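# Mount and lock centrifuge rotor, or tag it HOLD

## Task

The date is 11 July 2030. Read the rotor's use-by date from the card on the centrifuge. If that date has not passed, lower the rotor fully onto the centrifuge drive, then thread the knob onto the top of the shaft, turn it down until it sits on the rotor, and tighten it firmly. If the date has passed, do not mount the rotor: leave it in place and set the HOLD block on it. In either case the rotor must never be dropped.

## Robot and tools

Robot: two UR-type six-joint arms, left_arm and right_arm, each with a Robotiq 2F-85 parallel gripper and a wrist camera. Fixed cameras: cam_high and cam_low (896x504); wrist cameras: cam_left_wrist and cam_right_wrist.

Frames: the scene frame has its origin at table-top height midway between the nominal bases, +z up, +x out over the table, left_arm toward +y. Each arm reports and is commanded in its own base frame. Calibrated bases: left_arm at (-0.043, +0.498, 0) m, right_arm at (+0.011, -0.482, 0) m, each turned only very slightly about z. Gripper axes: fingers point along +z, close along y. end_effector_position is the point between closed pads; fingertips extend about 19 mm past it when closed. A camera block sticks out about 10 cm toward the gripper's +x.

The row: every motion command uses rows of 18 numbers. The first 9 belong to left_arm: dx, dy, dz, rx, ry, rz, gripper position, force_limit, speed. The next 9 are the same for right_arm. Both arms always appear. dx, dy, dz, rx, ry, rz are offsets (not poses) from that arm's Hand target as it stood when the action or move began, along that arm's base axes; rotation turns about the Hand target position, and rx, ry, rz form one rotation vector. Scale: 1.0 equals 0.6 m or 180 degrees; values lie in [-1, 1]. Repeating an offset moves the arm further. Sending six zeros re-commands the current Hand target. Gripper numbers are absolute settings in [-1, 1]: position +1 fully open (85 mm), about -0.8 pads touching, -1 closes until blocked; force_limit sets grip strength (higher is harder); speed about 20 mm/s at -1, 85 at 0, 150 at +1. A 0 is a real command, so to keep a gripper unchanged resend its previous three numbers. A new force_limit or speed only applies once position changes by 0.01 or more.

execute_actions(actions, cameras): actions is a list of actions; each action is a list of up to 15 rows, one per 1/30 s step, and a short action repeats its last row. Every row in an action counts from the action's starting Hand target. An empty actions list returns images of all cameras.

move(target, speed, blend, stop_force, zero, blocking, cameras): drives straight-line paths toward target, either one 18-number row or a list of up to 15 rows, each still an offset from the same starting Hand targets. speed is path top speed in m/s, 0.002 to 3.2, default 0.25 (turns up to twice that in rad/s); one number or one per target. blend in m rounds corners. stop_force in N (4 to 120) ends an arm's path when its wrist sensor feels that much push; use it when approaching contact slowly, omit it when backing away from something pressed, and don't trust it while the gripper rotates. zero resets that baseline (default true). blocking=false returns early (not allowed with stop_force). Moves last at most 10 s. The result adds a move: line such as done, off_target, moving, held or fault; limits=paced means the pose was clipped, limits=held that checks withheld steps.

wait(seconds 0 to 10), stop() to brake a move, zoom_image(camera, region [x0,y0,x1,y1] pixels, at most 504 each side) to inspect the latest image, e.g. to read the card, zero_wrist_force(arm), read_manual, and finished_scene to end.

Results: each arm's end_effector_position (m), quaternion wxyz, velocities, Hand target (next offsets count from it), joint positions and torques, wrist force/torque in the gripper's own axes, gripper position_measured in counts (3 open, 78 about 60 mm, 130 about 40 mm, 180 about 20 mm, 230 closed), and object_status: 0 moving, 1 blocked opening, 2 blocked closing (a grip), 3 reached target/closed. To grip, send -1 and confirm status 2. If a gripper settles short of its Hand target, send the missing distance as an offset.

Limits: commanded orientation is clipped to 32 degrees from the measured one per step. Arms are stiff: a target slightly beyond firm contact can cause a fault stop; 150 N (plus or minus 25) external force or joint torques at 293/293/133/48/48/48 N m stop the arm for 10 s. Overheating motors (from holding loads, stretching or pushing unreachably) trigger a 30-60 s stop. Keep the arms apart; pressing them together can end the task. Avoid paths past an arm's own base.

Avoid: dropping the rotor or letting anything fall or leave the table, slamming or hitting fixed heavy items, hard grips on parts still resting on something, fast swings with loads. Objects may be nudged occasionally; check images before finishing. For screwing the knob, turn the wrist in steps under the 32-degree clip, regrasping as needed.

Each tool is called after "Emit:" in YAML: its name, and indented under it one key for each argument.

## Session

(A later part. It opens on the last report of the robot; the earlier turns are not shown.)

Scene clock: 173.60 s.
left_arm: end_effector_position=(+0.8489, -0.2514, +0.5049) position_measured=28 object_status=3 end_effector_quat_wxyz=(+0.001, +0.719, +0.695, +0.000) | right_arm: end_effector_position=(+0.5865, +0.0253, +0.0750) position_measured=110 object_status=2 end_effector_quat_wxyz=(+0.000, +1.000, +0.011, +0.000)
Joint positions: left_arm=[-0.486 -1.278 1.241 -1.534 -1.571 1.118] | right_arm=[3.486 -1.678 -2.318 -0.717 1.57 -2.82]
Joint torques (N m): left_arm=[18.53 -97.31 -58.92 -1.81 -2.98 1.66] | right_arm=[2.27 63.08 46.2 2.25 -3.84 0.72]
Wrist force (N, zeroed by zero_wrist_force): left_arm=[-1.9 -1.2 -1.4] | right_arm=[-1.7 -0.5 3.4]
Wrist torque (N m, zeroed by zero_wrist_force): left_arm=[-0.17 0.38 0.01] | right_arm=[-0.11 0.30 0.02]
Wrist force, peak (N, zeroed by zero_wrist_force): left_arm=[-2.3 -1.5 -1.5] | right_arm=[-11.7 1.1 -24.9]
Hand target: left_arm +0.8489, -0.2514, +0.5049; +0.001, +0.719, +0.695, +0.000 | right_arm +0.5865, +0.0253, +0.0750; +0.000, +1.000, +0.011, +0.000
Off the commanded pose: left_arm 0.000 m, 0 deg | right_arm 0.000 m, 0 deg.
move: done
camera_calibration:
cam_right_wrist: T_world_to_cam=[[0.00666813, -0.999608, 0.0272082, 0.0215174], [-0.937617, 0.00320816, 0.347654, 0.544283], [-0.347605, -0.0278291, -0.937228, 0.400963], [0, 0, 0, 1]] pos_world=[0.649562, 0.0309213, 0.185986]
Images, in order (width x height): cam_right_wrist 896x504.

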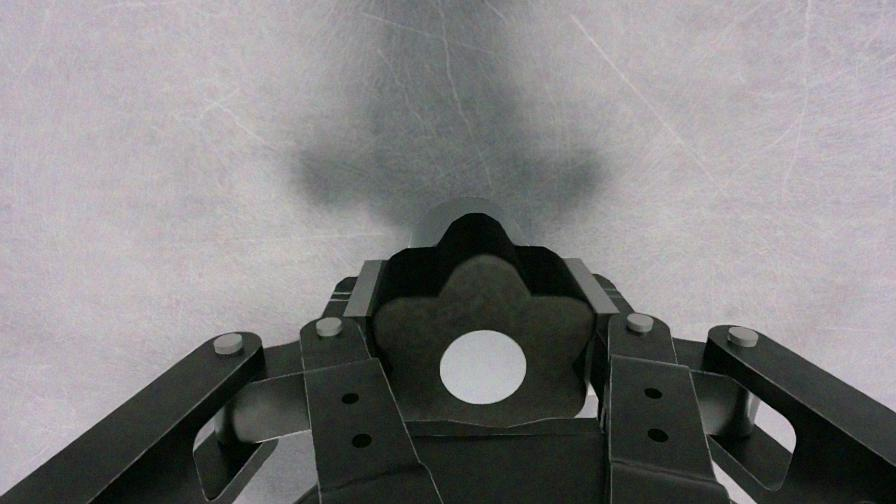

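Emit:
move:
  target:
    - [0,0,0,0,0,0,0.8,0.6,-0.8, 0,0,0.4,0,0,0.3,-1,0.3,-1]
    - [0,0,0,0,0,0,0.8,0.6,-0.8, 0.18,0.43,0.6,0,0,0.8,-1,0.3,-1]
  speed: 0.35
  blend: [0.08,0]

Emit:
move:
  target: [0,0,0,0,0,0,0.8,0.6,-0.8, 0.1792,0.4311,0,0,0,0.14,-1,0.3,-1]
  speed: 0.3
  cameras: ["all"]

Scene clock: 178.60 s.
left_arm: end_effector_position=(+0.8489, -0.2514, +0.5049) position_measured=28 object_status=3 end_effector_quat_wxyz=(+0.001, +0.719, +0.695, +0.000) | right_arm: end_effector_position=(+0.6945, +0.2833, +0.4350) position_measured=110 object_status=2 end_effector_quat_wxyz=(+0.000, +0.298, +0.955, +0.000)
Joint positions: left_arm=[-0.486 -1.278 1.241 -1.534 -1.571 1.118] | right_arm=[3.763 -1.641 -1.629 -1.442 1.571 -5.056]
Joint torques (N m): left_arm=[18.47 -97.75 -58.45 -1.84 -3.03 1.81] | right_arm=[13.31 50.9 64.32 1.97 2.98 -4.75]
Wrist force (N, zeroed by zero_wrist_force): left_arm=[-2.0 -1.6 -1.5] | right_arm=[-1.7 -0.1 4.2]
Wrist torque (N m, zeroed by zero_wrist_force): left_arm=[-0.25 0.41 0.01] | right_arm=[0.00 0.23 0.25]
Wrist force, peak (N, zeroed by zero_wrist_force): left_arm=[-2.2 -2.0 -1.5] | right_arm=[-2.0 0.1 6.2]
Hand target: left_arm +0.8489, -0.2514, +0.5049; +0.001, +0.719, +0.695, +0.000 | right_arm +0.6945, +0.2833, +0.4350; +0.000, +0.298, +0.955, +0.000
Off the commanded pose: left_arm 0.000 m, 0 deg | right_arm 0.000 m, 0 deg.
move: done

Scene clock: 180.20 s.
left_arm: end_effector_position=(+0.8489, -0.2514, +0.5049) position_measured=28 object_status=3 end_effector_quat_wxyz=(+0.001, +0.719, +0.695, +0.000) | right_arm: end_effector_position=(+0.8020, +0.5419, +0.4351) position_measured=110 object_status=2 end_effector_quat_wxyz=(+0.000, +0.083, +0.997, +0.000)
Joint positions: left_arm=[-0.486 -1.278 1.241 -1.534 -1.571 1.118] | right_arm=[3.917 -2.01 -1.159 -1.542 1.571 -5.343]
Joint torques (N m): left_arm=[17.64 -98.59 -58.39 -1.97 -3.01 1.85] | right_arm=[11.85 86.9 65.31 2.09 3.04 -4.29]
Wrist force (N, zeroed by zero_wrist_force): left_arm=[-2.0 -1.7 -1.5] | right_arm=[-1.6 -0.3 4.1]
Wrist torque (N m, zeroed by zero_wrist_force): left_arm=[-0.25 0.40 0.01] | right_arm=[-0.05 0.28 0.21]
Wrist force, peak (N, zeroed by zero_wrist_force): left_arm=[-2.5 -1.6 -1.4] | right_arm=[-2.4 -3.1 4.5]
Hand target: left_arm +0.8489, -0.2514, +0.5049; +0.001, +0.719, +0.695, +0.000 | right_arm +0.8021, +0.5420, +0.4350; +0.000, +0.083, +0.997, +0.000
Off the commanded pose: left_arm 0.000 m, 0 deg | right_arm 0.000 m, 0 deg.
move: done
camera_calibration:
cam_left_wrist: T_world_to_cam=[[0.99865, -0.0516937, -0.00503619, -0.84813], [-0.0462572, -0.929318, 0.366372, -0.36142], [-0.0236193, -0.365645, -0.930455, 0.523376], [0, 0, 0, 1]] pos_world=[0.842629, -0.188348, 0.61512]
cam_right_wrist: T_world_to_cam=[[0.180815, 0.983139, 0.0272651, -0.687409], [0.92039, -0.178916, 0.347665, -0.77201], [0.346681, -0.0377684, -0.937222, 0.276288], [0, 0, 0, 1]] pos_world=[0.739061, 0.548129, 0.546086]

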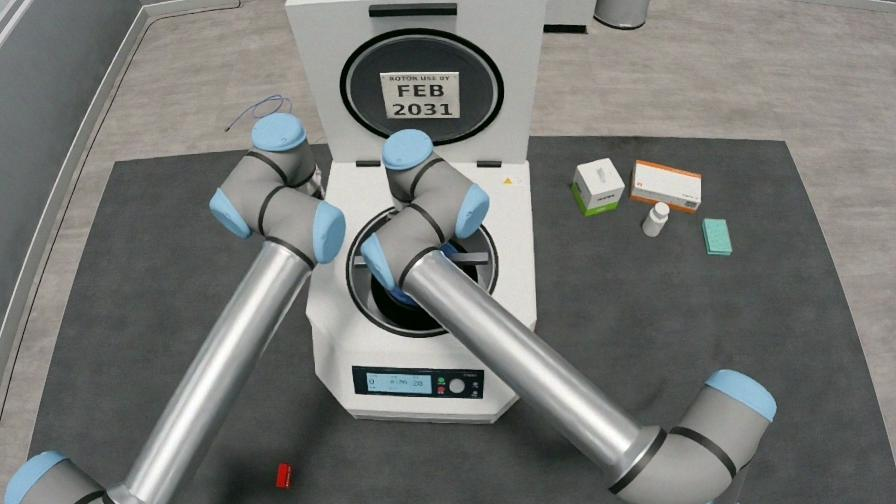

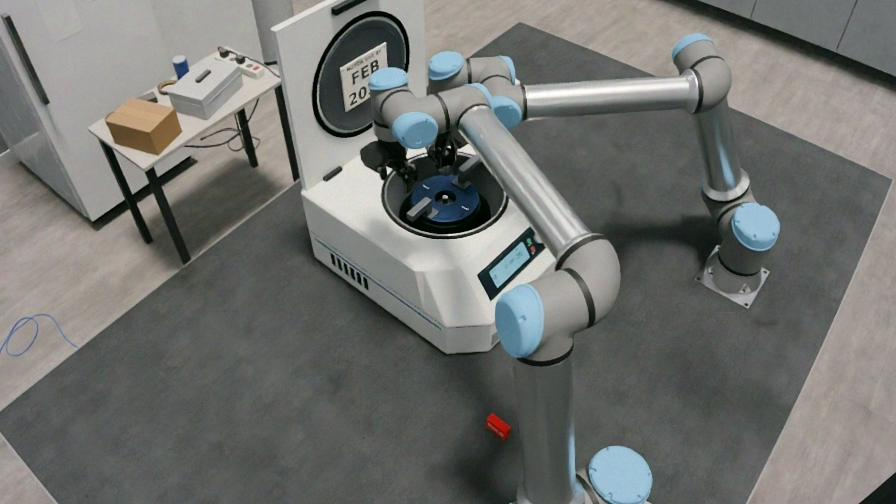

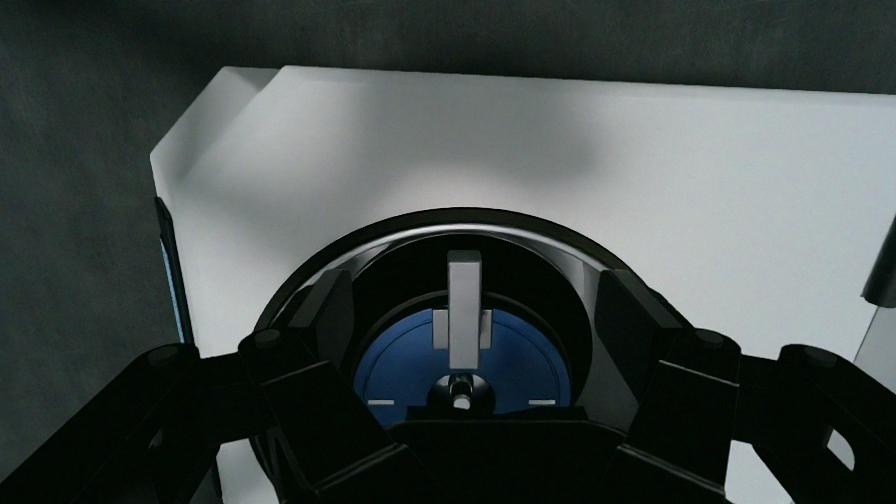

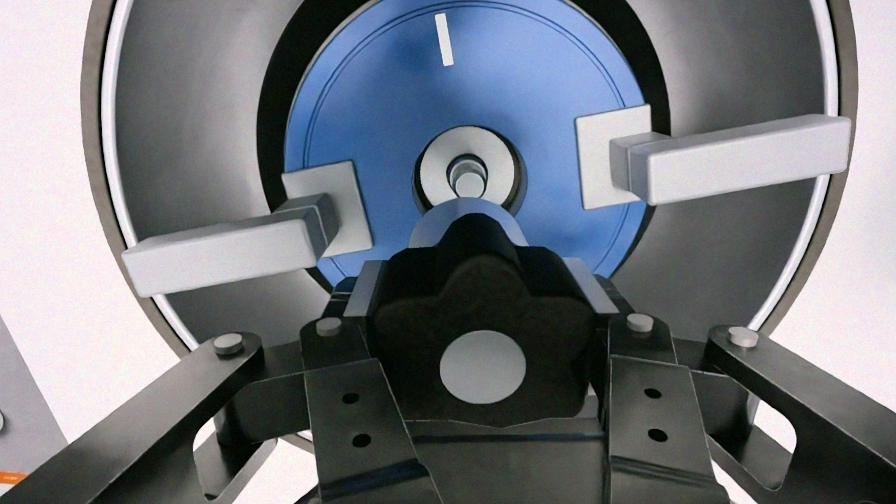

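Emit:
zoom_image:
  camera: "cam_right_wrist"
  region: [370, 100, 570, 220]

Emit:
move:
  target: [0,0,0,0,0,0,0.8,0.6,-0.8, 0,0,0,0,0,0.27,-1,0.3,-1]
  speed: 0.6
  cameras: ["cam_right_wrist"]

Emit:
zoom_image:
  camera: "cam_right_wrist"
  region: [370, 100, 570, 220]

Scaled by 2.520 from the camera's 896x504 image, which has a finer 1280x720 frame.

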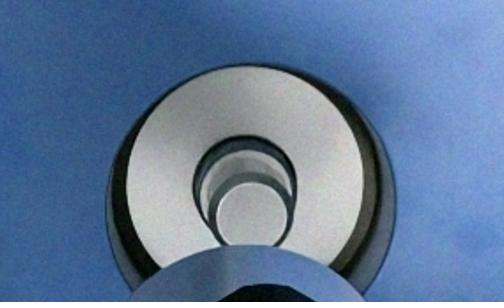

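Scene clock: 182.70 s.
left_arm: end_effector_position=(+0.8489, -0.2514, +0.5049) position_measured=28 object_status=3 end_effector_quat_wxyz=(+0.001, +0.719, +0.695, +0.000) | right_arm: end_effector_position=(+0.8020, +0.5420, +0.4351) position_measured=110 object_status=2 end_effector_quat_wxyz=(+0.000, -0.335, +0.942, +0.000)
Joint positions: left_arm=[-0.486 -1.278 1.241 -1.534 -1.571 1.118] | right_arm=[3.917 -2.011 -1.159 -1.543 1.571 -6.191]
Joint torques (N m): left_arm=[19.05 -96.69 -59.18 -1.9 -3.09 1.76] | right_arm=[-11.97 85.29 64.44 1.58 3.06 -4.79]
Wrist force (N, zeroed by zero_wrist_force): left_arm=[-2.0 -1.3 -1.5] | right_arm=[-1.4 -0.2 4.1]
Wrist torque (N m, zeroed by zero_wrist_force): left_arm=[-0.19 0.41 0.01] | right_arm=[-0.02 0.24 0.24]
Wrist force, peak (N, zeroed by zero_wrist_force): left_arm=[-2.0 -1.8 -1.8] | right_arm=[-1.8 0.1 4.7]
Hand target: left_arm +0.8489, -0.2514, +0.5049; +0.001, +0.719, +0.695, +0.000 | right_arm +0.8021, +0.5420, +0.4350; +0.000, -0.335, +0.942, +0.000
Off the commanded pose: left_arm 0.000 m, 0 deg | right_arm 0.000 m, 0 deg.
move: done
camera_calibration:
cam_right_wrist: T_world_to_cam=[[-0.617872, 0.785808, 0.0271982, 0.06005], [0.742877, 0.572083, 0.347641, -1.03673], [0.257619, 0.235002, -0.937233, 0.199961], [0, 0, 0, 1]] pos_world=[0.755751, 0.498916, 0.546186]
Images, in order (width x height): cam_right_wrist 896x504.

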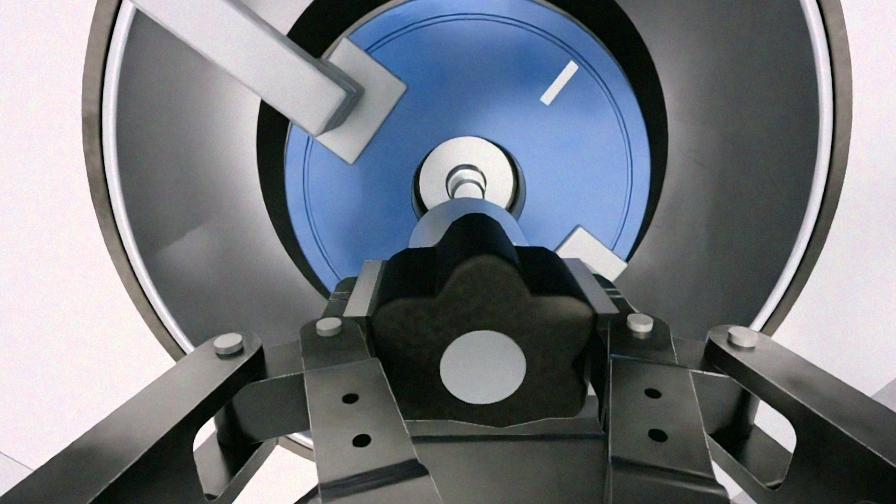

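Scaled by 2.520 from the camera's 896x504 image, which has a finer 1280x720 frame.

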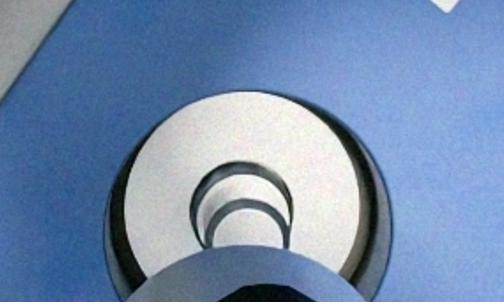

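Emit:
move:
  target: [0,0,0,0,0,0,0.8,0.6,-0.8, -0.0012,0.012,0,0,0,0,-1,0.3,-1]
  speed: 0.1
  cameras: ["cam_right_wrist"]

Emit:
zoom_image:
  camera: "cam_right_wrist"
  region: [370, 100, 570, 220]

Emit:
move:
  target: [0,0,0,0,0,0,0.8,0.6,-0.8, 0,0,0,0,0,-0.6,-1,0.3,-1]
  speed: 0.8
  cameras: ["cam_right_wrist"]

Emit:
zoom_image:
  camera: "cam_right_wrist"
  region: [370, 100, 570, 220]

Scene clock: 184.83 s.
left_arm: end_effector_position=(+0.8489, -0.2514, +0.5049) position_measured=28 object_status=3 end_effector_quat_wxyz=(+0.001, +0.719, +0.695, +0.000) | right_arm: end_effector_position=(+0.8014, +0.5490, +0.4350) position_measured=110 object_status=2 end_effector_quat_wxyz=(+0.000, -0.335, +0.942, +0.000)
Joint positions: left_arm=[-0.486 -1.278 1.241 -1.534 -1.571 1.118] | right_arm=[3.922 -2.017 -1.15 -1.545 1.571 -6.185]
Joint torques (N m): left_arm=[18.37 -96.62 -58.4 -1.94 -2.72 1.81] | right_arm=[11.52 89.11 65.89 1.55 2.46 3.17]
Wrist force (N, zeroed by zero_wrist_force): left_arm=[-2.0 -1.5 -1.7] | right_arm=[-1.1 -0.2 4.0]
Wrist torque (N m, zeroed by zero_wrist_force): left_arm=[-0.23 0.41 0.01] | right_arm=[-0.02 0.20 0.00]
Wrist force, peak (N, zeroed by zero_wrist_force): left_arm=[-2.5 -1.7 -1.4] | right_arm=[-1.6 -0.2 4.9]
Hand target: left_arm +0.8489, -0.2514, +0.5049; +0.001, +0.719, +0.695, +0.000 | right_arm +0.8013, +0.5492, +0.4350; +0.000, -0.335, +0.942, +0.000
Off the commanded pose: left_arm 0.000 m, 0 deg | right_arm 0.000 m, 0 deg.
move: done
camera_calibration:
cam_right_wrist: T_world_to_cam=[[-0.617997, 0.785709, 0.0272218, 0.0541732], [0.742776, 0.572181, 0.347697, -1.04024], [0.257613, 0.235095, -0.937212, 0.198325], [0, 0, 0, 1]] pos_world=[0.755051, 0.506015, 0.546086]
Images, in order (width x height): cam_right_wrist 896x504.

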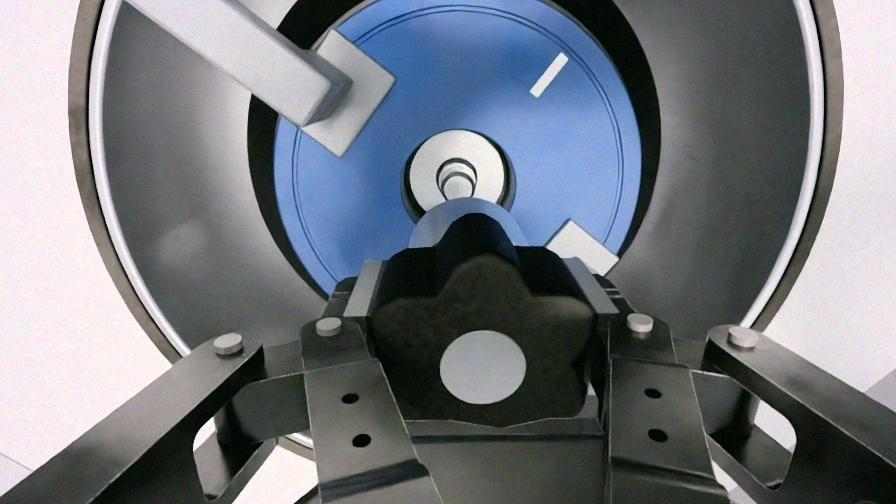

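Scaled by 2.520 from the camera's 896x504 image, which has a finer 1280x720 frame.

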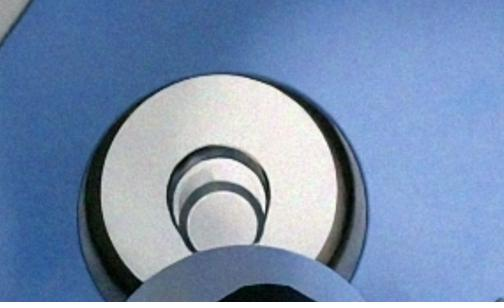

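Scene clock: 186.87 s.
left_arm: end_effector_position=(+0.8489, -0.2514, +0.5049) position_measured=28 object_status=3 end_effector_quat_wxyz=(+0.001, +0.719, +0.695, +0.000) | right_arm: end_effector_position=(+0.8013, +0.5492, +0.4350) position_measured=110 object_status=2 end_effector_quat_wxyz=(+0.000, +0.565, +0.825, +0.000)
Joint positions: left_arm=[-0.486 -1.278 1.241 -1.534 -1.571 1.118] | right_arm=[3.923 -2.017 -1.15 -1.545 1.57 -4.3]
Joint torques (N m): left_arm=[17.76 -96.95 -58.91 -1.83 -2.79 1.78] | right_arm=[10.6 111.4 61.2 1.83 -4.27 3.15]
Wrist force (N, zeroed by zero_wrist_force): left_arm=[-2.1 -1.6 -1.2] | right_arm=[-1.5 -0.4 4.0]
Wrist torque (N m, zeroed by zero_wrist_force): left_arm=[-0.23 0.41 0.00] | right_arm=[-0.06 0.29 0.00]
Wrist force, peak (N, zeroed by zero_wrist_force): left_arm=[-2.5 -1.5 -1.3] | right_arm=[-1.8 -0.5 4.9]
Hand target: left_arm +0.8489, -0.2514, +0.5049; +0.001, +0.719, +0.695, +0.000 | right_arm +0.8013, +0.5492, +0.4350; +0.000, +0.566, +0.825, +0.000
Off the commanded pose: left_arm 0.000 m, 0 deg | right_arm 0.000 m, 0 deg.
move: done
camera_calibration:
cam_right_wrist: T_world_to_cam=[[0.938162, 0.345125, 0.0272037, -0.95095], [0.314824, -0.883195, 0.347638, 0.101975], [0.144005, -0.317576, -0.937234, 0.592879], [0, 0, 0, 1]] pos_world=[0.774664, 0.606545, 0.546086]
Images, in order (width x height): cam_right_wrist 896x504.

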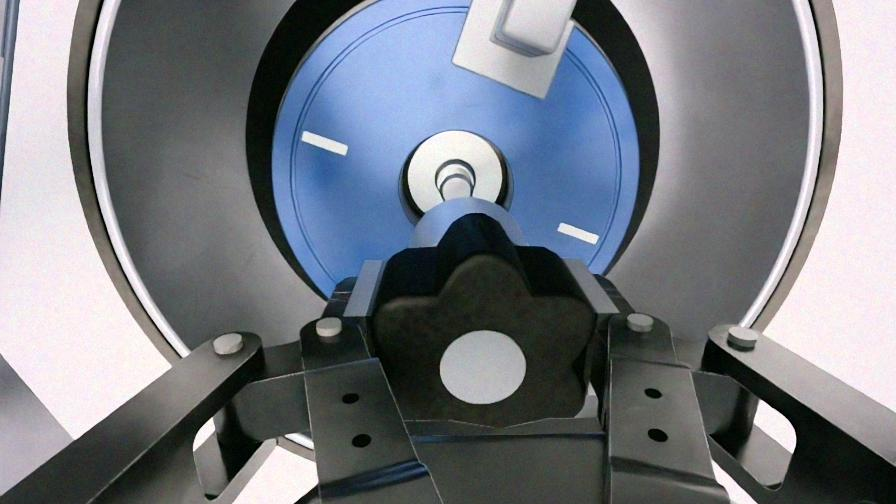

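Scaled by 2.520 from the camera's 896x504 image, which has a finer 1280x720 frame.

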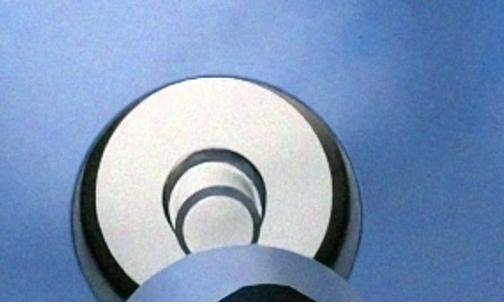

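Emit:
move:
  target: [0,0,0,0,0,0,0.8,0.6,-0.8, -0.0012,-0.0003,-0.14167,0,0,0.6,-1,0.3,-1]
  speed: 0.7

Emit:
zero_wrist_force:
  arm: "right_arm"

Emit:
move:
  target: [0,0,0,0,0,0,0.8,0.6,-0.8, 0,0,-0.0833,0,0,0,-1,0.3,-1]
  speed: 0.02
  stop_force: 7
  cameras: ["cam_high","cam_low","cam_right_wrist"]

Scene clock: 190.07 s.
left_arm: end_effector_position=(+0.8489, -0.2514, +0.5049) position_measured=28 object_status=3 end_effector_quat_wxyz=(+0.001, +0.719, +0.695, +0.000) | right_arm: end_effector_position=(+0.8006, +0.5490, +0.3501) position_measured=110 object_status=2 end_effector_quat_wxyz=(+0.000, -0.335, +0.942, +0.000) end_effector_velocity=(+0.000, +0.000, +0.001) end_effector_angular_velocity=(+0.000, +0.001, +0.005)
Joint positions: left_arm=[-0.486 -1.278 1.241 -1.534 -1.571 1.118] | right_arm=[3.923 -2.03 -1.28 -1.402 1.571 -6.184]
Joint velocities: left_arm=[within noise] | right_arm=[0 0.001 0 -0.001 0.001 -0.005]
Joint torques (N m): left_arm=[18.81 -96.19 -58.09 -2.02 -2.93 1.81] | right_arm=[-12.14 88.7 49.69 8.88 2.98 -4.54]
Wrist force (N, zeroed by zero_wrist_force): left_arm=[-2.1 -1.5 -1.5] | right_arm=[-1.9 -0.2 4.0]
Wrist torque (N m, zeroed by zero_wrist_force): left_arm=[-0.23 0.41 0.00] | right_arm=[-0.02 0.30 0.23]
Wrist force, peak (N, zeroed by zero_wrist_force): left_arm=[-2.5 -1.7 -1.4] | right_arm=[-1.9 0.2 4.8]
Hand target: left_arm +0.8489, -0.2514, +0.5049; +0.001, +0.719, +0.695, +0.000 | right_arm +0.8006, +0.5490, +0.3500; +0.000, -0.335, +0.942, +0.000
Off the commanded pose: left_arm 0.000 m, 0 deg | right_arm 0.000 m, 0 deg.
move: done

Wrist force sensor zeroed.

Scene clock: 192.70 s.
left_arm: end_effector_position=(+0.8489, -0.2514, +0.5049) position_measured=28 object_status=3 end_effector_quat_wxyz=(+0.001, +0.719, +0.695, +0.000) | right_arm: end_effector_position=(+0.8006, +0.5490, +0.3220) position_measured=110 object_status=2 end_effector_quat_wxyz=(+0.000, -0.335, +0.942, +0.000)
Joint positions: left_arm=[-0.486 -1.278 1.241 -1.534 -1.571 1.118] | right_arm=[3.923 -2.039 -1.316 -1.356 1.571 -6.185]
Joint torques (N m): left_arm=[17.03 -97.24 -58.55 -2 -2.71 1.75] | right_arm=[6.56 114.77 64.06 1.29 3.11 -4.35]
Wrist force (N, zeroed by zero_wrist_force): left_arm=[-2.4 -1.8 -1.7] | right_arm=[-2.8 -5.1 2.7]
Wrist torque (N m, zeroed by zero_wrist_force): left_arm=[-0.28 0.47 0.01] | right_arm=[0.09 -0.15 -0.01]
Wrist force, peak (N, zeroed by zero_wrist_force): left_arm=[-2.4 -1.8 -1.7] | right_arm=[-1.0 -4.7 -11.0]
Hand target: left_arm +0.8489, -0.2514, +0.5049; +0.001, +0.719, +0.695, +0.000 | right_arm +0.8006, +0.5490, +0.3220; +0.000, -0.335, +0.942, +0.000 (not the last commanded pose)
Off the commanded pose: left_arm 0.000 m, 0 deg | right_arm 0.022 m, 0 deg.
move: contact (right_arm)
camera_calibration:
cam_right_wrist: T_world_to_cam=[[-0.617997, 0.785709, 0.0272218, 0.0568952], [0.742776, 0.572181, 0.347697, -1.00037], [0.257613, 0.235095, -0.937212, 0.0926243], [0, 0, 0, 1]] pos_world=[0.754351, 0.505915, 0.433086]
Images, in order (width x height): cam_high 896x504, cam_low 896x504, cam_right_wrist 896x504.

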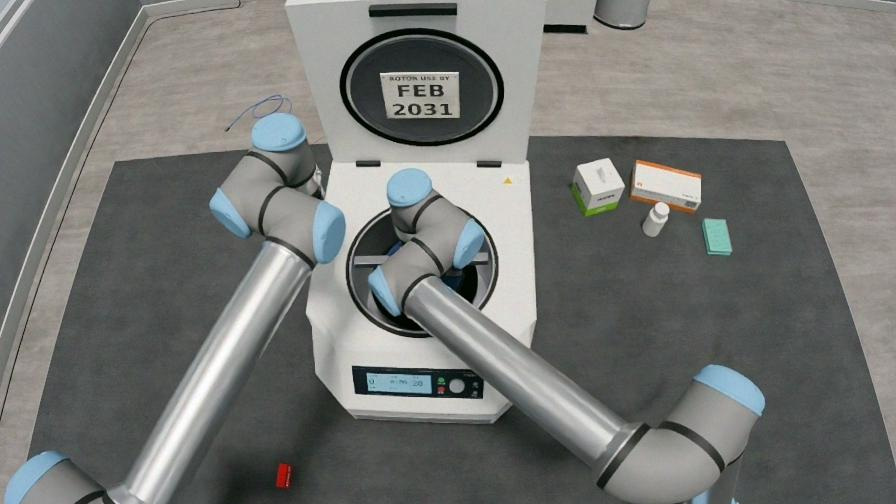

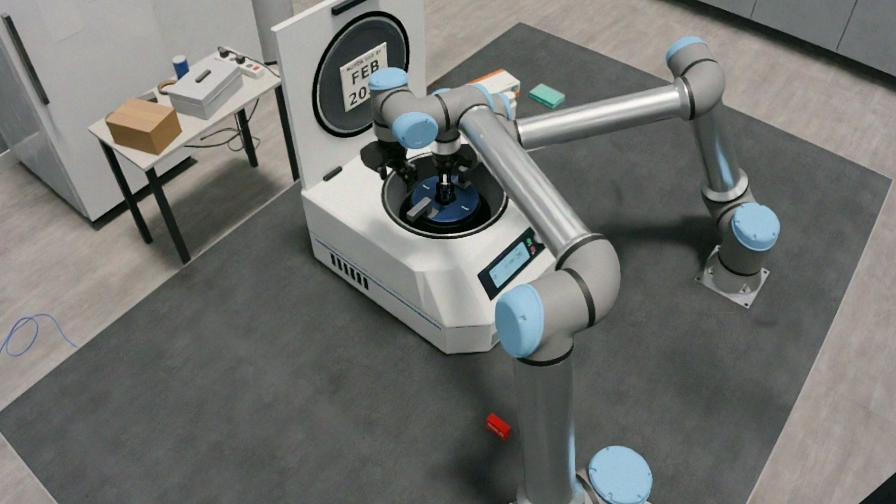

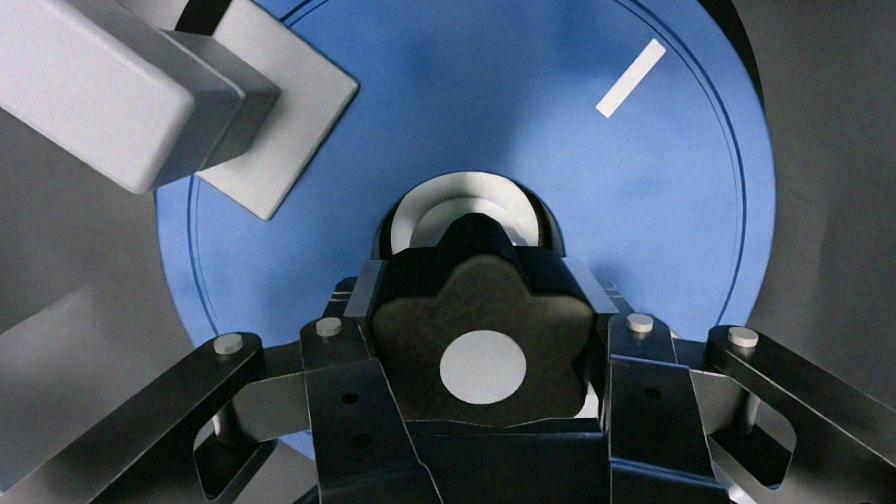

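Emit:
move:
  target: [0,0,0,0,0,0,0.8,0.6,-0.8, 0.0003,-0.0003,-0.0005,0,0,-0.5,-1,0.3,-1]
  speed: 0.5

Scene clock: 195.67 s.
left_arm: end_effector_position=(+0.8489, -0.2514, +0.5049) position_measured=28 object_status=3 end_effector_quat_wxyz=(+0.001, +0.719, +0.695, +0.000) | right_arm: end_effector_position=(+0.8008, +0.5488, +0.3217) position_measured=110 object_status=2 end_effector_quat_wxyz=(+0.000, +0.430, +0.903, +0.000)
Joint positions: left_arm=[-0.486 -1.278 1.241 -1.534 -1.571 1.118] | right_arm=[3.923 -2.039 -1.317 -1.355 1.571 -4.614]
Joint torques (N m): left_arm=[17.68 -96.96 -58.48 -2.1 -2.89 1.67] | right_arm=[15.8 113.43 51.01 2.53 -2.88 3.65]
Wrist force (N, zeroed by zero_wrist_force): left_arm=[-1.9 -1.3 -1.2] | right_arm=[-3.9 -1.2 0.8]
Wrist torque (N m, zeroed by zero_wrist_force): left_arm=[-0.19 0.38 0.00] | right_arm=[-0.05 -0.04 -0.22]
Wrist force, peak (N, zeroed by zero_wrist_force): left_arm=[-2.6 -1.4 -1.4] | right_arm=[-8.9 -2.0 0.5]
Hand target: left_arm +0.8489, -0.2514, +0.5049; +0.001, +0.719, +0.695, +0.000 | right_arm +0.8008, +0.5488, +0.3217; +0.000, +0.430, +0.903, +0.000
Off the commanded pose: left_arm 0.000 m, 0 deg | right_arm 0.000 m, 0 deg.
move: done

Emit:
move:
  target: [0,0,0,0,0,0,0.8,0.6,-0.8, 0,0,0,0,0,-0.5,-1,0.3,-1]
  speed: 0.5

Emit:
move:
  target: [0,0,0,0,0,0,0.8,0.6,-0.8, 0,0,-0.01,0,0,0,-1,0.3,-1]
  speed: 0.01
  stop_force: 6
  cameras: ["cam_right_wrist"]

Scene clock: 198.47 s.
left_arm: end_effector_position=(+0.8489, -0.2514, +0.5049) position_measured=28 object_status=3 end_effector_quat_wxyz=(+0.001, +0.719, +0.695, +0.000) | right_arm: end_effector_position=(+0.8008, +0.5488, +0.3217) position_measured=110 object_status=2 end_effector_quat_wxyz=(+0.000, +0.942, +0.335, +0.000)
Joint positions: left_arm=[-0.486 -1.278 1.241 -1.534 -1.571 1.118] | right_arm=[3.923 -2.04 -1.317 -1.356 1.57 -3.043]
Joint torques (N m): left_arm=[18.01 -96.29 -58.44 -2.01 -2.83 1.68] | right_arm=[14.38 105.81 53.02 4.47 -3.62 3.25]
Wrist force (N, zeroed by zero_wrist_force): left_arm=[-2.1 -1.7 -1.1] | right_arm=[-7.5 2.6 -1.1]
Wrist torque (N m, zeroed by zero_wrist_force): left_arm=[-0.26 0.43 0.00] | right_arm=[-0.06 -0.25 -0.27]
Wrist force, peak (N, zeroed by zero_wrist_force): left_arm=[-2.3 -1.6 -1.5] | right_arm=[-7.8 3.0 -0.4]
Hand target: left_arm +0.8489, -0.2514, +0.5049; +0.001, +0.719, +0.695, +0.000 | right_arm +0.8008, +0.5488, +0.3217; +0.000, +0.942, +0.335, +0.000
Off the commanded pose: left_arm 0.000 m, 0 deg | right_arm 0.000 m, 0 deg.
move: done

Scene clock: 199.90 s.
left_arm: end_effector_position=(+0.8489, -0.2514, +0.5049) position_measured=28 object_status=3 end_effector_quat_wxyz=(+0.001, +0.719, +0.695, +0.000) | right_arm: end_effector_position=(+0.8008, +0.5488, +0.3157) position_measured=110 object_status=2 end_effector_quat_wxyz=(+0.000, +0.942, +0.335, +0.000)
Joint positions: left_arm=[-0.486 -1.278 1.241 -1.534 -1.571 1.118] | right_arm=[3.923 -2.042 -1.324 -1.347 1.57 -3.043]
Joint torques (N m): left_arm=[18.33 -96.98 -57.78 -2.12 -2.97 1.89] | right_arm=[7.9 86.34 51.26 10.76 -3.79 3.16]
Wrist force (N, zeroed by zero_wrist_force): left_arm=[-2.1 -1.2 -1.0] | right_arm=[-5.9 1.2 -2.6]
Wrist torque (N m, zeroed by zero_wrist_force): left_arm=[-0.18 0.41 0.01] | right_arm=[-0.02 -0.17 -0.24]
Wrist force, peak (N, zeroed by zero_wrist_force): left_arm=[-2.3 -1.3 -1.6] | right_arm=[-6.6 2.7 -2.0]
Hand target: left_arm +0.8489, -0.2514, +0.5049; +0.001, +0.719, +0.695, +0.000 | right_arm +0.8008, +0.5488, +0.3157; +0.000, +0.942, +0.335, +0.000
Off the commanded pose: left_arm 0.000 m, 0 deg | right_arm 0.000 m, 0 deg.
move: done
camera_calibration:
cam_right_wrist: T_world_to_cam=[[0.617997, -0.785709, 0.0272218, -0.0701037], [-0.742776, -0.572181, 0.347697, 0.819515], [-0.257613, -0.235095, -0.937212, 0.757374], [0, 0, 0, 1]] pos_world=[0.847149, 0.591885, 0.426786]
Images, in order (width x height): cam_right_wrist 896x504.

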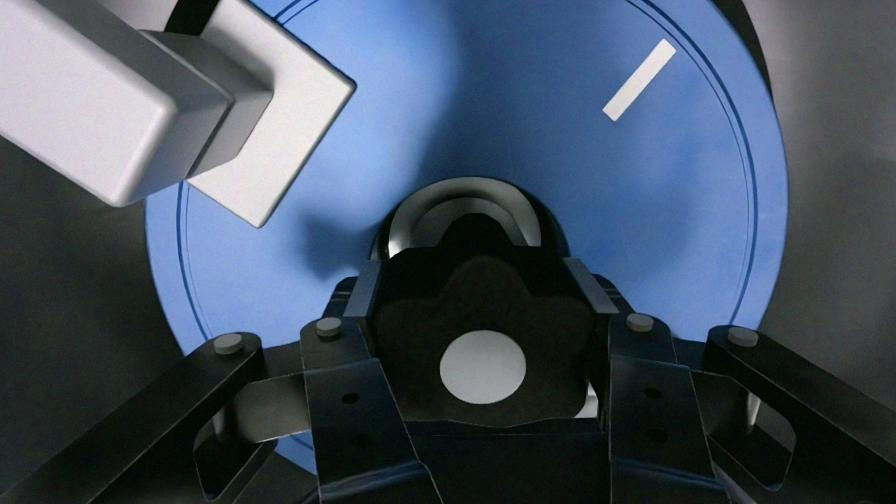

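Emit:
move:
  target: [0,0,0,0,0,0,0.8,0.6,-0.8, 0.0001,-0.0001,-0.05,0,0,0,-1,0.3,-1]
  speed: 0.012
  stop_force: 6

Emit:
move:
  target:
    - [0,0,0,0,0,0,0.8,0.6,-0.8, 0,0,0.001,0,0,0.1,-1,0.3,-1]
    - [0,0,0,0,0,0,0.8,0.6,-0.8, 0,0,0.001,0,0,0.5,-1,0.3,-1]
    - [0,0,0,0,0,0,0.8,0.6,-0.8, 0,0,0.001,0,0,0.99,-1,0.3,-1]
  speed: 0.7
  blend: [0.001,0.001,0]

Scene clock: 201.80 s.
left_arm: end_effector_position=(+0.8489, -0.2514, +0.5049) position_measured=28 object_status=3 end_effector_quat_wxyz=(+0.001, +0.719, +0.695, +0.000) | right_arm: end_effector_position=(+0.8008, +0.5488, +0.3140) position_measured=110 object_status=2 end_effector_quat_wxyz=(+0.000, +0.942, +0.335, +0.000)
Joint positions: left_arm=[-0.486 -1.278 1.241 -1.534 -1.571 1.118] | right_arm=[3.923 -2.042 -1.326 -1.344 1.57 -3.043]
Joint torques (N m): left_arm=[16.95 -96.16 -58.12 -1.89 -2.82 1.78] | right_arm=[4.09 102.62 68.22 4.19 -3.77 3.01]
Wrist force (N, zeroed by zero_wrist_force): left_arm=[-2.2 -1.6 -1.2] | right_arm=[-7.8 -1.7 1.0]
Wrist torque (N m, zeroed by zero_wrist_force): left_arm=[-0.23 0.43 0.01] | right_arm=[0.09 -0.27 -0.26]
Wrist force, peak (N, zeroed by zero_wrist_force): left_arm=[-2.0 -1.9 -1.6] | right_arm=[-12.8 -1.6 -13.3]
Hand target: left_arm +0.8489, -0.2514, +0.5049; +0.001, +0.719, +0.695, +0.000 | right_arm +0.8008, +0.5488, +0.3140; +0.000, +0.942, +0.335, +0.000 (not the last commanded pose)
Off the commanded pose: left_arm 0.000 m, 0 deg | right_arm 0.028 m, 0 deg.
move: contact (right_arm)

Scene clock: 204.87 s.
left_arm: end_effector_position=(+0.8489, -0.2514, +0.5049) position_measured=28 object_status=3 end_effector_quat_wxyz=(+0.001, +0.719, +0.695, +0.000) | right_arm: end_effector_position=(+0.8008, +0.5488, +0.3146) position_measured=110 object_status=2 end_effector_quat_wxyz=(+0.000, -0.320, +0.947, +0.000)
Joint positions: left_arm=[-0.486 -1.278 1.241 -1.534 -1.571 1.118] | right_arm=[3.923 -2.042 -1.325 -1.345 1.571 -6.153]
Joint torques (N m): left_arm=[17.56 -96.22 -58.4 -2.12 -2.69 1.73] | right_arm=[-10.06 87.82 62.84 1.58 3.5 -4.51]
Wrist force (N, zeroed by zero_wrist_force): left_arm=[-2.2 -1.5 -1.4] | right_arm=[-1.4 -1.5 0.5]
Wrist torque (N m, zeroed by zero_wrist_force): left_arm=[-0.21 0.43 0.01] | right_arm=[0.05 -0.01 0.01]
Wrist force, peak (N, zeroed by zero_wrist_force): left_arm=[-2.4 -1.8 -1.3] | right_arm=[-9.0 -2.0 0.5]
Hand target: left_arm +0.8489, -0.2514, +0.5049; +0.001, +0.719, +0.695, +0.000 | right_arm +0.8008, +0.5488, +0.3146; +0.000, -0.320, +0.947, +0.000
Off the commanded pose: left_arm 0.000 m, 0 deg | right_arm 0.000 m, 0 deg.
move: done

Emit:
move:
  target:
    - [0,0,0,0,0,0,0.8,0.6,-0.8, 0,0,-0.0012,0,0,-0.25,-1,0.3,-1]
    - [0,0,0,0,0,0,0.8,0.6,-0.8, 0,0,-0.0015,0,0,-0.5,-1,0.3,-1]
  speed: 0.5
  blend: [0.0005,0]

Scene clock: 207.77 s.
left_arm: end_effector_position=(+0.8489, -0.2514, +0.5049) position_measured=28 object_status=3 end_effector_quat_wxyz=(+0.001, +0.719, +0.695, +0.000) | right_arm: end_effector_position=(+0.8008, +0.5488, +0.3137) position_measured=110 object_status=2 end_effector_quat_wxyz=(+0.000, +0.444, +0.896, +0.000)
Joint positions: left_arm=[-0.486 -1.278 1.241 -1.534 -1.571 1.118] | right_arm=[3.923 -2.042 -1.327 -1.342 1.571 -4.583]
Joint torques (N m): left_arm=[18.14 -95.88 -58.16 -2.03 -2.69 1.67] | right_arm=[18.52 107.84 46.29 1.2 -2 3.16]
Wrist force (N, zeroed by zero_wrist_force): left_arm=[-2.0 -1.7 -1.3] | right_arm=[-6.7 0.2 -5.8]
Wrist torque (N m, zeroed by zero_wrist_force): left_arm=[-0.25 0.41 0.01] | right_arm=[-0.10 -0.20 -0.26]
Wrist force, peak (N, zeroed by zero_wrist_force): left_arm=[-2.6 -1.5 -1.3] | right_arm=[-7.8 1.9 -5.9]
Hand target: left_arm +0.8489, -0.2514, +0.5049; +0.001, +0.719, +0.695, +0.000 | right_arm +0.8008, +0.5488, +0.3137; +0.000, +0.444, +0.896, +0.000
Off the commanded pose: left_arm 0.000 m, 0 deg | right_arm 0.000 m, 0 deg.
move: done

Emit:
move:
  target:
    - [0,0,0,0,0,0,0.8,0.6,-0.8, 0,-0.0002,-0.0002,0,0,-0.25,-1,0.3,-1]
    - [0,0,0,0,0,0,0.8,0.6,-0.8, 0,-0.0002,-0.0002,0,0,-0.5,-1,0.3,-1]
  speed: 0.5
  blend: [0.0005,0]
  cameras: ["cam_right_wrist"]

Scene clock: 210.60 s.
left_arm: end_effector_position=(+0.8489, -0.2514, +0.5049) position_measured=28 object_status=3 end_effector_quat_wxyz=(+0.001, +0.719, +0.695, +0.000) | right_arm: end_effector_position=(+0.8008, +0.5487, +0.3136) position_measured=110 object_status=2 end_effector_quat_wxyz=(+0.000, +0.947, +0.320, +0.000)
Joint positions: left_arm=[-0.486 -1.278 1.241 -1.534 -1.571 1.118] | right_arm=[3.923 -2.042 -1.327 -1.343 1.57 -3.012]
Joint torques (N m): left_arm=[18.35 -96.43 -58.49 -2.25 -2.74 1.73] | right_arm=[10.09 110.87 55.13 3.78 -5.27 3.26]
Wrist force (N, zeroed by zero_wrist_force): left_arm=[-2.1 -1.3 -1.6] | right_arm=[-7.3 -1.6 -0.9]
Wrist torque (N m, zeroed by zero_wrist_force): left_arm=[-0.20 0.42 0.00] | right_arm=[0.17 -0.20 -0.27]
Wrist force, peak (N, zeroed by zero_wrist_force): left_arm=[-2.1 -1.8 -1.5] | right_arm=[-8.6 2.0 -5.6]
Hand target: left_arm +0.8489, -0.2514, +0.5049; +0.001, +0.719, +0.695, +0.000 | right_arm +0.8008, +0.5487, +0.3136; +0.000, +0.947, +0.320, +0.000
Off the commanded pose: left_arm 0.000 m, 0 deg | right_arm 0.000 m, 0 deg.
move: done
camera_calibration:
cam_right_wrist: T_world_to_cam=[[0.593109, -0.804663, 0.0271864, -0.0397555], [-0.760325, -0.548683, 0.347639, 0.821438], [-0.264816, -0.226858, -0.937234, 0.756555], [0, 0, 0, 1]] pos_world=[0.848487, 0.59035, 0.424586]
Images, in order (width x height): cam_right_wrist 896x504.

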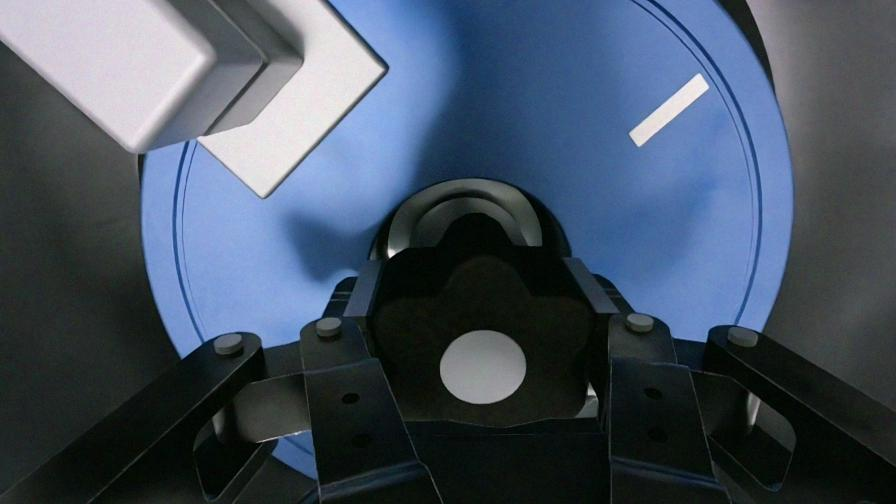

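Emit:
move:
  target:
    - [0,0,0,0,0,0,0.8,0.6,-0.8, 0,-0.0002,-0.0008,0,0,-0.5,-1,0.3,-1]
    - [0,0,0,0,0,0,0.8,0.6,-0.8, 0,-0.0002,-0.0014,0,0,-0.98,-1,0.3,-1]
  speed: 0.5
  blend: [0.0005,0]

Scene clock: 216.77 s.
left_arm: end_effector_position=(+0.8489, -0.2514, +0.5049) position_measured=28 object_status=3 end_effector_quat_wxyz=(+0.001, +0.719, +0.695, +0.000) | right_arm: end_effector_position=(+0.8008, +0.5486, +0.3127) position_measured=110 object_status=2 end_effector_quat_wxyz=(+0.000, -0.350, +0.937, +0.000)
Joint positions: left_arm=[-0.486 -1.278 1.241 -1.534 -1.571 1.118] | right_arm=[3.922 -2.043 -1.328 -1.341 1.571 0.067]
Joint torques (N m): left_arm=[18.89 -95.32 -56.96 -2.25 -2.65 1.82] | right_arm=[7.81 97.93 38.59 1.4 -6.46 3.38]
Wrist force (N, zeroed by zero_wrist_force): left_arm=[-2.0 -1.2 -1.6] | right_arm=[-1.2 6.2 -13.5]
Wrist torque (N m, zeroed by zero_wrist_force): left_arm=[-0.18 0.41 0.01] | right_arm=[-0.31 -0.10 -0.25]
Wrist force, peak (N, zeroed by zero_wrist_force): left_arm=[-2.4 -1.6 -1.5] | right_arm=[0.6 -3.2 -16.3]
Hand target: left_arm +0.8489, -0.2514, +0.5049; +0.001, +0.719, +0.695, +0.000 | right_arm +0.8008, +0.5486, +0.3127; +0.000, -0.350, +0.937, +0.000
Off the commanded pose: left_arm 0.000 m, 0 deg | right_arm 0.000 m, 0 deg.
move: done

Emit:
execute_actions:
  actions: []

Scene clock: 217.10 s.
left_arm: end_effector_position=(+0.8489, -0.2514, +0.5049) position_measured=28 object_status=3 end_effector_quat_wxyz=(+0.001, +0.719, +0.695, +0.000) | right_arm: end_effector_position=(+0.8008, +0.5486, +0.3127) position_measured=110 object_status=2 end_effector_quat_wxyz=(+0.000, -0.350, +0.937, +0.000)
Joint positions: left_arm=[-0.486 -1.278 1.241 -1.534 -1.571 1.118] | right_arm=[3.922 -2.043 -1.328 -1.342 1.571 0.067]
Joint velocities: within noise
Joint torques (N m): left_arm=[17.45 -95.05 -58.01 -2.2 -2.68 1.62] | right_arm=[5.31 99.9 39.3 0.34 -6.38 3.32]
Motor temperatures (°C): left_arm=[33 47 36 32 48 50] | right_arm=[38 40 31 41 41 42]
Wrist force (N, zeroed by zero_wrist_force): left_arm=[-1.9 -1.4 -1.3] | right_arm=[-0.9 6.1 -13.3]
Wrist torque (N m, zeroed by zero_wrist_force): left_arm=[-0.22 0.38 0.01] | right_arm=[-0.33 -0.12 -0.26]
Wrist force, peak (N, zeroed by zero_wrist_force): left_arm=[-2.2 -1.7 -1.8] | right_arm=[-1.5 5.9 -14.2]
Hand target: left_arm +0.8489, -0.2514, +0.5049; +0.001, +0.719, +0.695, +0.000 | right_arm +0.8008, +0.5486, +0.3127; +0.000, -0.350, +0.937, +0.000
Tool commands: left_gripper/position=+0.8 left_gripper/force_limit=+0.6 left_gripper/speed=-0.8 right_gripper/position=-1.0 right_gripper/force_limit=+0.3 right_gripper/speed=-1.0
Off the commanded pose: left_arm 0.000 m, 0 deg | right_arm 0.000 m, 0 deg.
camera_calibration:
cam_left_wrist: T_world_to_cam=[[0.99865, -0.0516937, -0.00503619, -0.84813], [-0.0462572, -0.929318, 0.366372, -0.36142], [-0.0236193, -0.365645, -0.930455, 0.523376], [0, 0, 0, 1]] pos_world=[0.842629, -0.188348, 0.61512]
cam_right_wrist: T_world_to_cam=[[-0.642346, 0.765933, 0.0271857, 0.0879343], [0.72445, 0.595215, 0.347693, -0.994989], [0.250128, 0.243034, -0.937214, 0.0855997], [0, 0, 0, 1]] pos_world=[0.755893, 0.504078, 0.423786]

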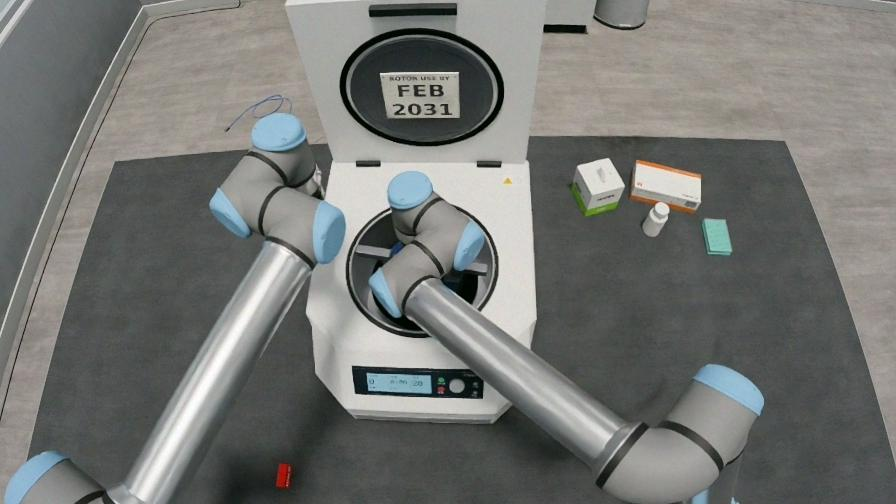

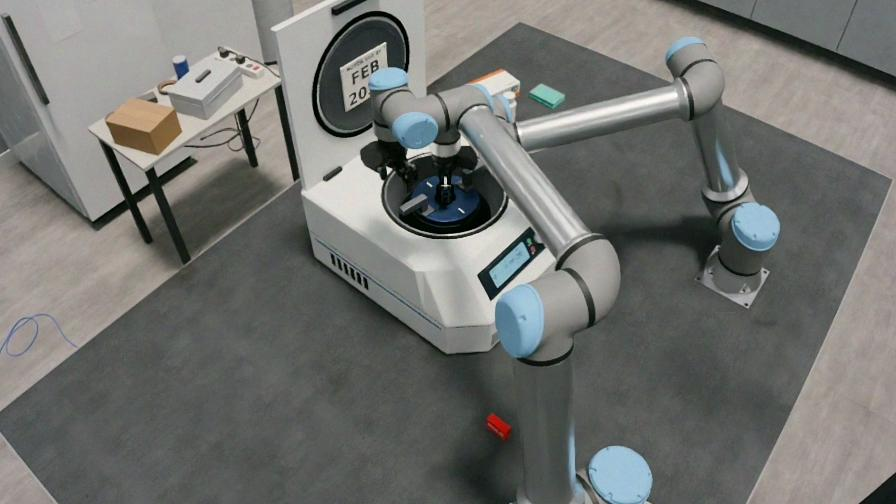

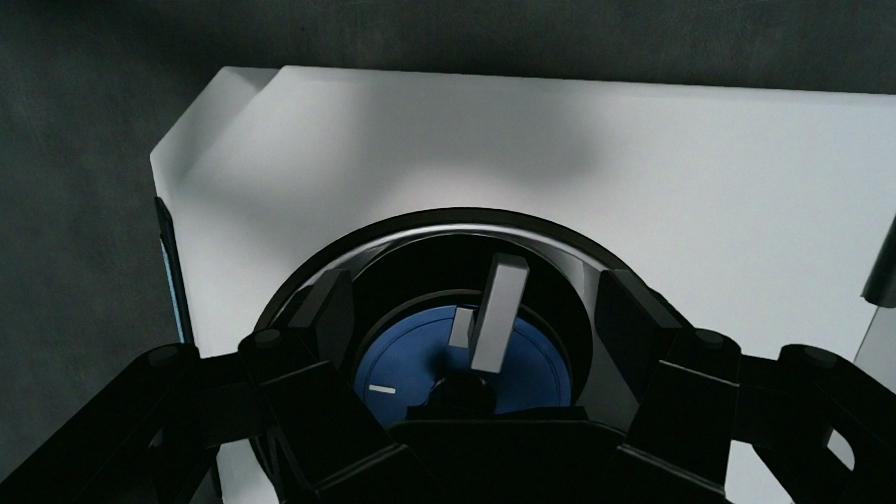

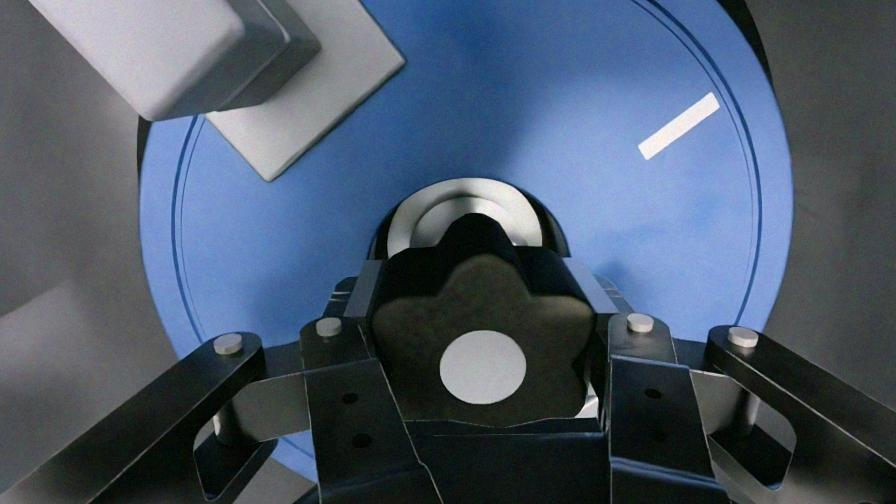

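Emit:
move:
  target:
    - [0,0,0,0,0,0,0.8,0.6,-0.8, 0,0,0,0,0,-0.5,-1,0.3,-1]
  speed: 0.5

Emit:
move:
  target:
    - [0,0,0,0,0,0,0.8,0.6,-0.8, 0,0,0,0,0,-0.5,-1,0.3,-1]
  speed: 0.5
  cameras: ["cam_right_wrist"]

Scene clock: 220.67 s.
left_arm: end_effector_position=(+0.8489, -0.2514, +0.5049) position_measured=28 object_status=3 end_effector_quat_wxyz=(+0.001, +0.719, +0.695, +0.000) | right_arm: end_effector_position=(+0.8008, +0.5486, +0.3127) position_measured=110 object_status=2 end_effector_quat_wxyz=(+0.000, +0.415, +0.910, +0.000)
Joint positions: left_arm=[-0.486 -1.278 1.241 -1.534 -1.571 1.118] | right_arm=[3.923 -2.042 -1.329 -1.341 1.571 1.638]
Joint torques (N m): left_arm=[18.82 -95.88 -57.58 -2.38 -2.58 1.47] | right_arm=[13.79 106.2 44.43 0.12 -3.38 3.21]
Wrist force (N, zeroed by zero_wrist_force): left_arm=[-2.2 -1.5 -1.4] | right_arm=[-2.1 3.5 -6.2]
Wrist torque (N m, zeroed by zero_wrist_force): left_arm=[-0.22 0.43 0.01] | right_arm=[-0.16 -0.13 -0.20]
Wrist force, peak (N, zeroed by zero_wrist_force): left_arm=[-2.2 -1.8 -1.5] | right_arm=[-1.0 6.3 -14.0]
Hand target: left_arm +0.8489, -0.2514, +0.5049; +0.001, +0.719, +0.695, +0.000 | right_arm +0.8008, +0.5486, +0.3127; +0.000, +0.415, +0.910, +0.000
Off the commanded pose: left_arm 0.000 m, 0 deg | right_arm 0.000 m, 0 deg.
move: done

Scene clock: 223.00 s.
left_arm: end_effector_position=(+0.8489, -0.2514, +0.5049) position_measured=28 object_status=3 end_effector_quat_wxyz=(+0.001, +0.719, +0.695, +0.000) | right_arm: end_effector_position=(+0.8008, +0.5486, +0.3127) position_measured=110 object_status=2 end_effector_quat_wxyz=(+0.000, +0.937, +0.350, +0.000)
Joint positions: left_arm=[-0.486 -1.278 1.241 -1.534 -1.571 1.118] | right_arm=[3.923 -2.043 -1.328 -1.342 1.57 3.209]
Joint torques (N m): left_arm=[17.16 -95.13 -57.37 -2.28 -2.43 1.64] | right_arm=[11.03 114.88 59.88 4.24 -4.72 3.24]
Wrist force (N, zeroed by zero_wrist_force): left_arm=[-2.0 -1.5 -1.4] | right_arm=[-4.7 -0.8 8.2]
Wrist torque (N m, zeroed by zero_wrist_force): left_arm=[-0.23 0.40 0.00] | right_arm=[0.09 -0.13 -0.27]
Wrist force, peak (N, zeroed by zero_wrist_force): left_arm=[-2.3 -1.5 -1.6] | right_arm=[-4.6 -1.6 9.8]
Hand target: left_arm +0.8489, -0.2514, +0.5049; +0.001, +0.719, +0.695, +0.000 | right_arm +0.8008, +0.5486, +0.3127; +0.000, +0.937, +0.350, +0.000
Off the commanded pose: left_arm 0.000 m, 0 deg | right_arm 0.000 m, 0 deg.
move: done
camera_calibration:
cam_right_wrist: T_world_to_cam=[[0.642463, -0.765834, 0.0271957, -0.100627], [-0.724378, -0.595341, 0.347628, 0.818402], [-0.250035, -0.243038, -0.937238, 0.752796], [0, 0, 0, 1]] pos_world=[0.845707, 0.593123, 0.423786]
Images, in order (width x height): cam_right_wrist 896x504.

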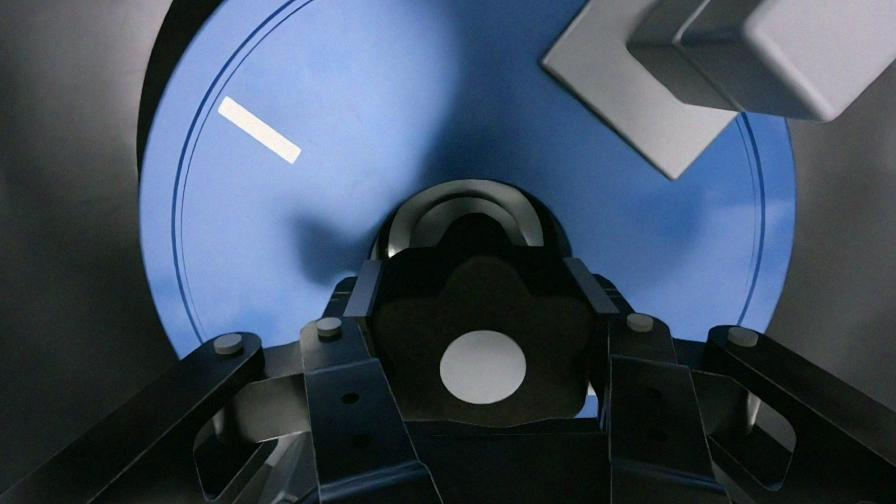

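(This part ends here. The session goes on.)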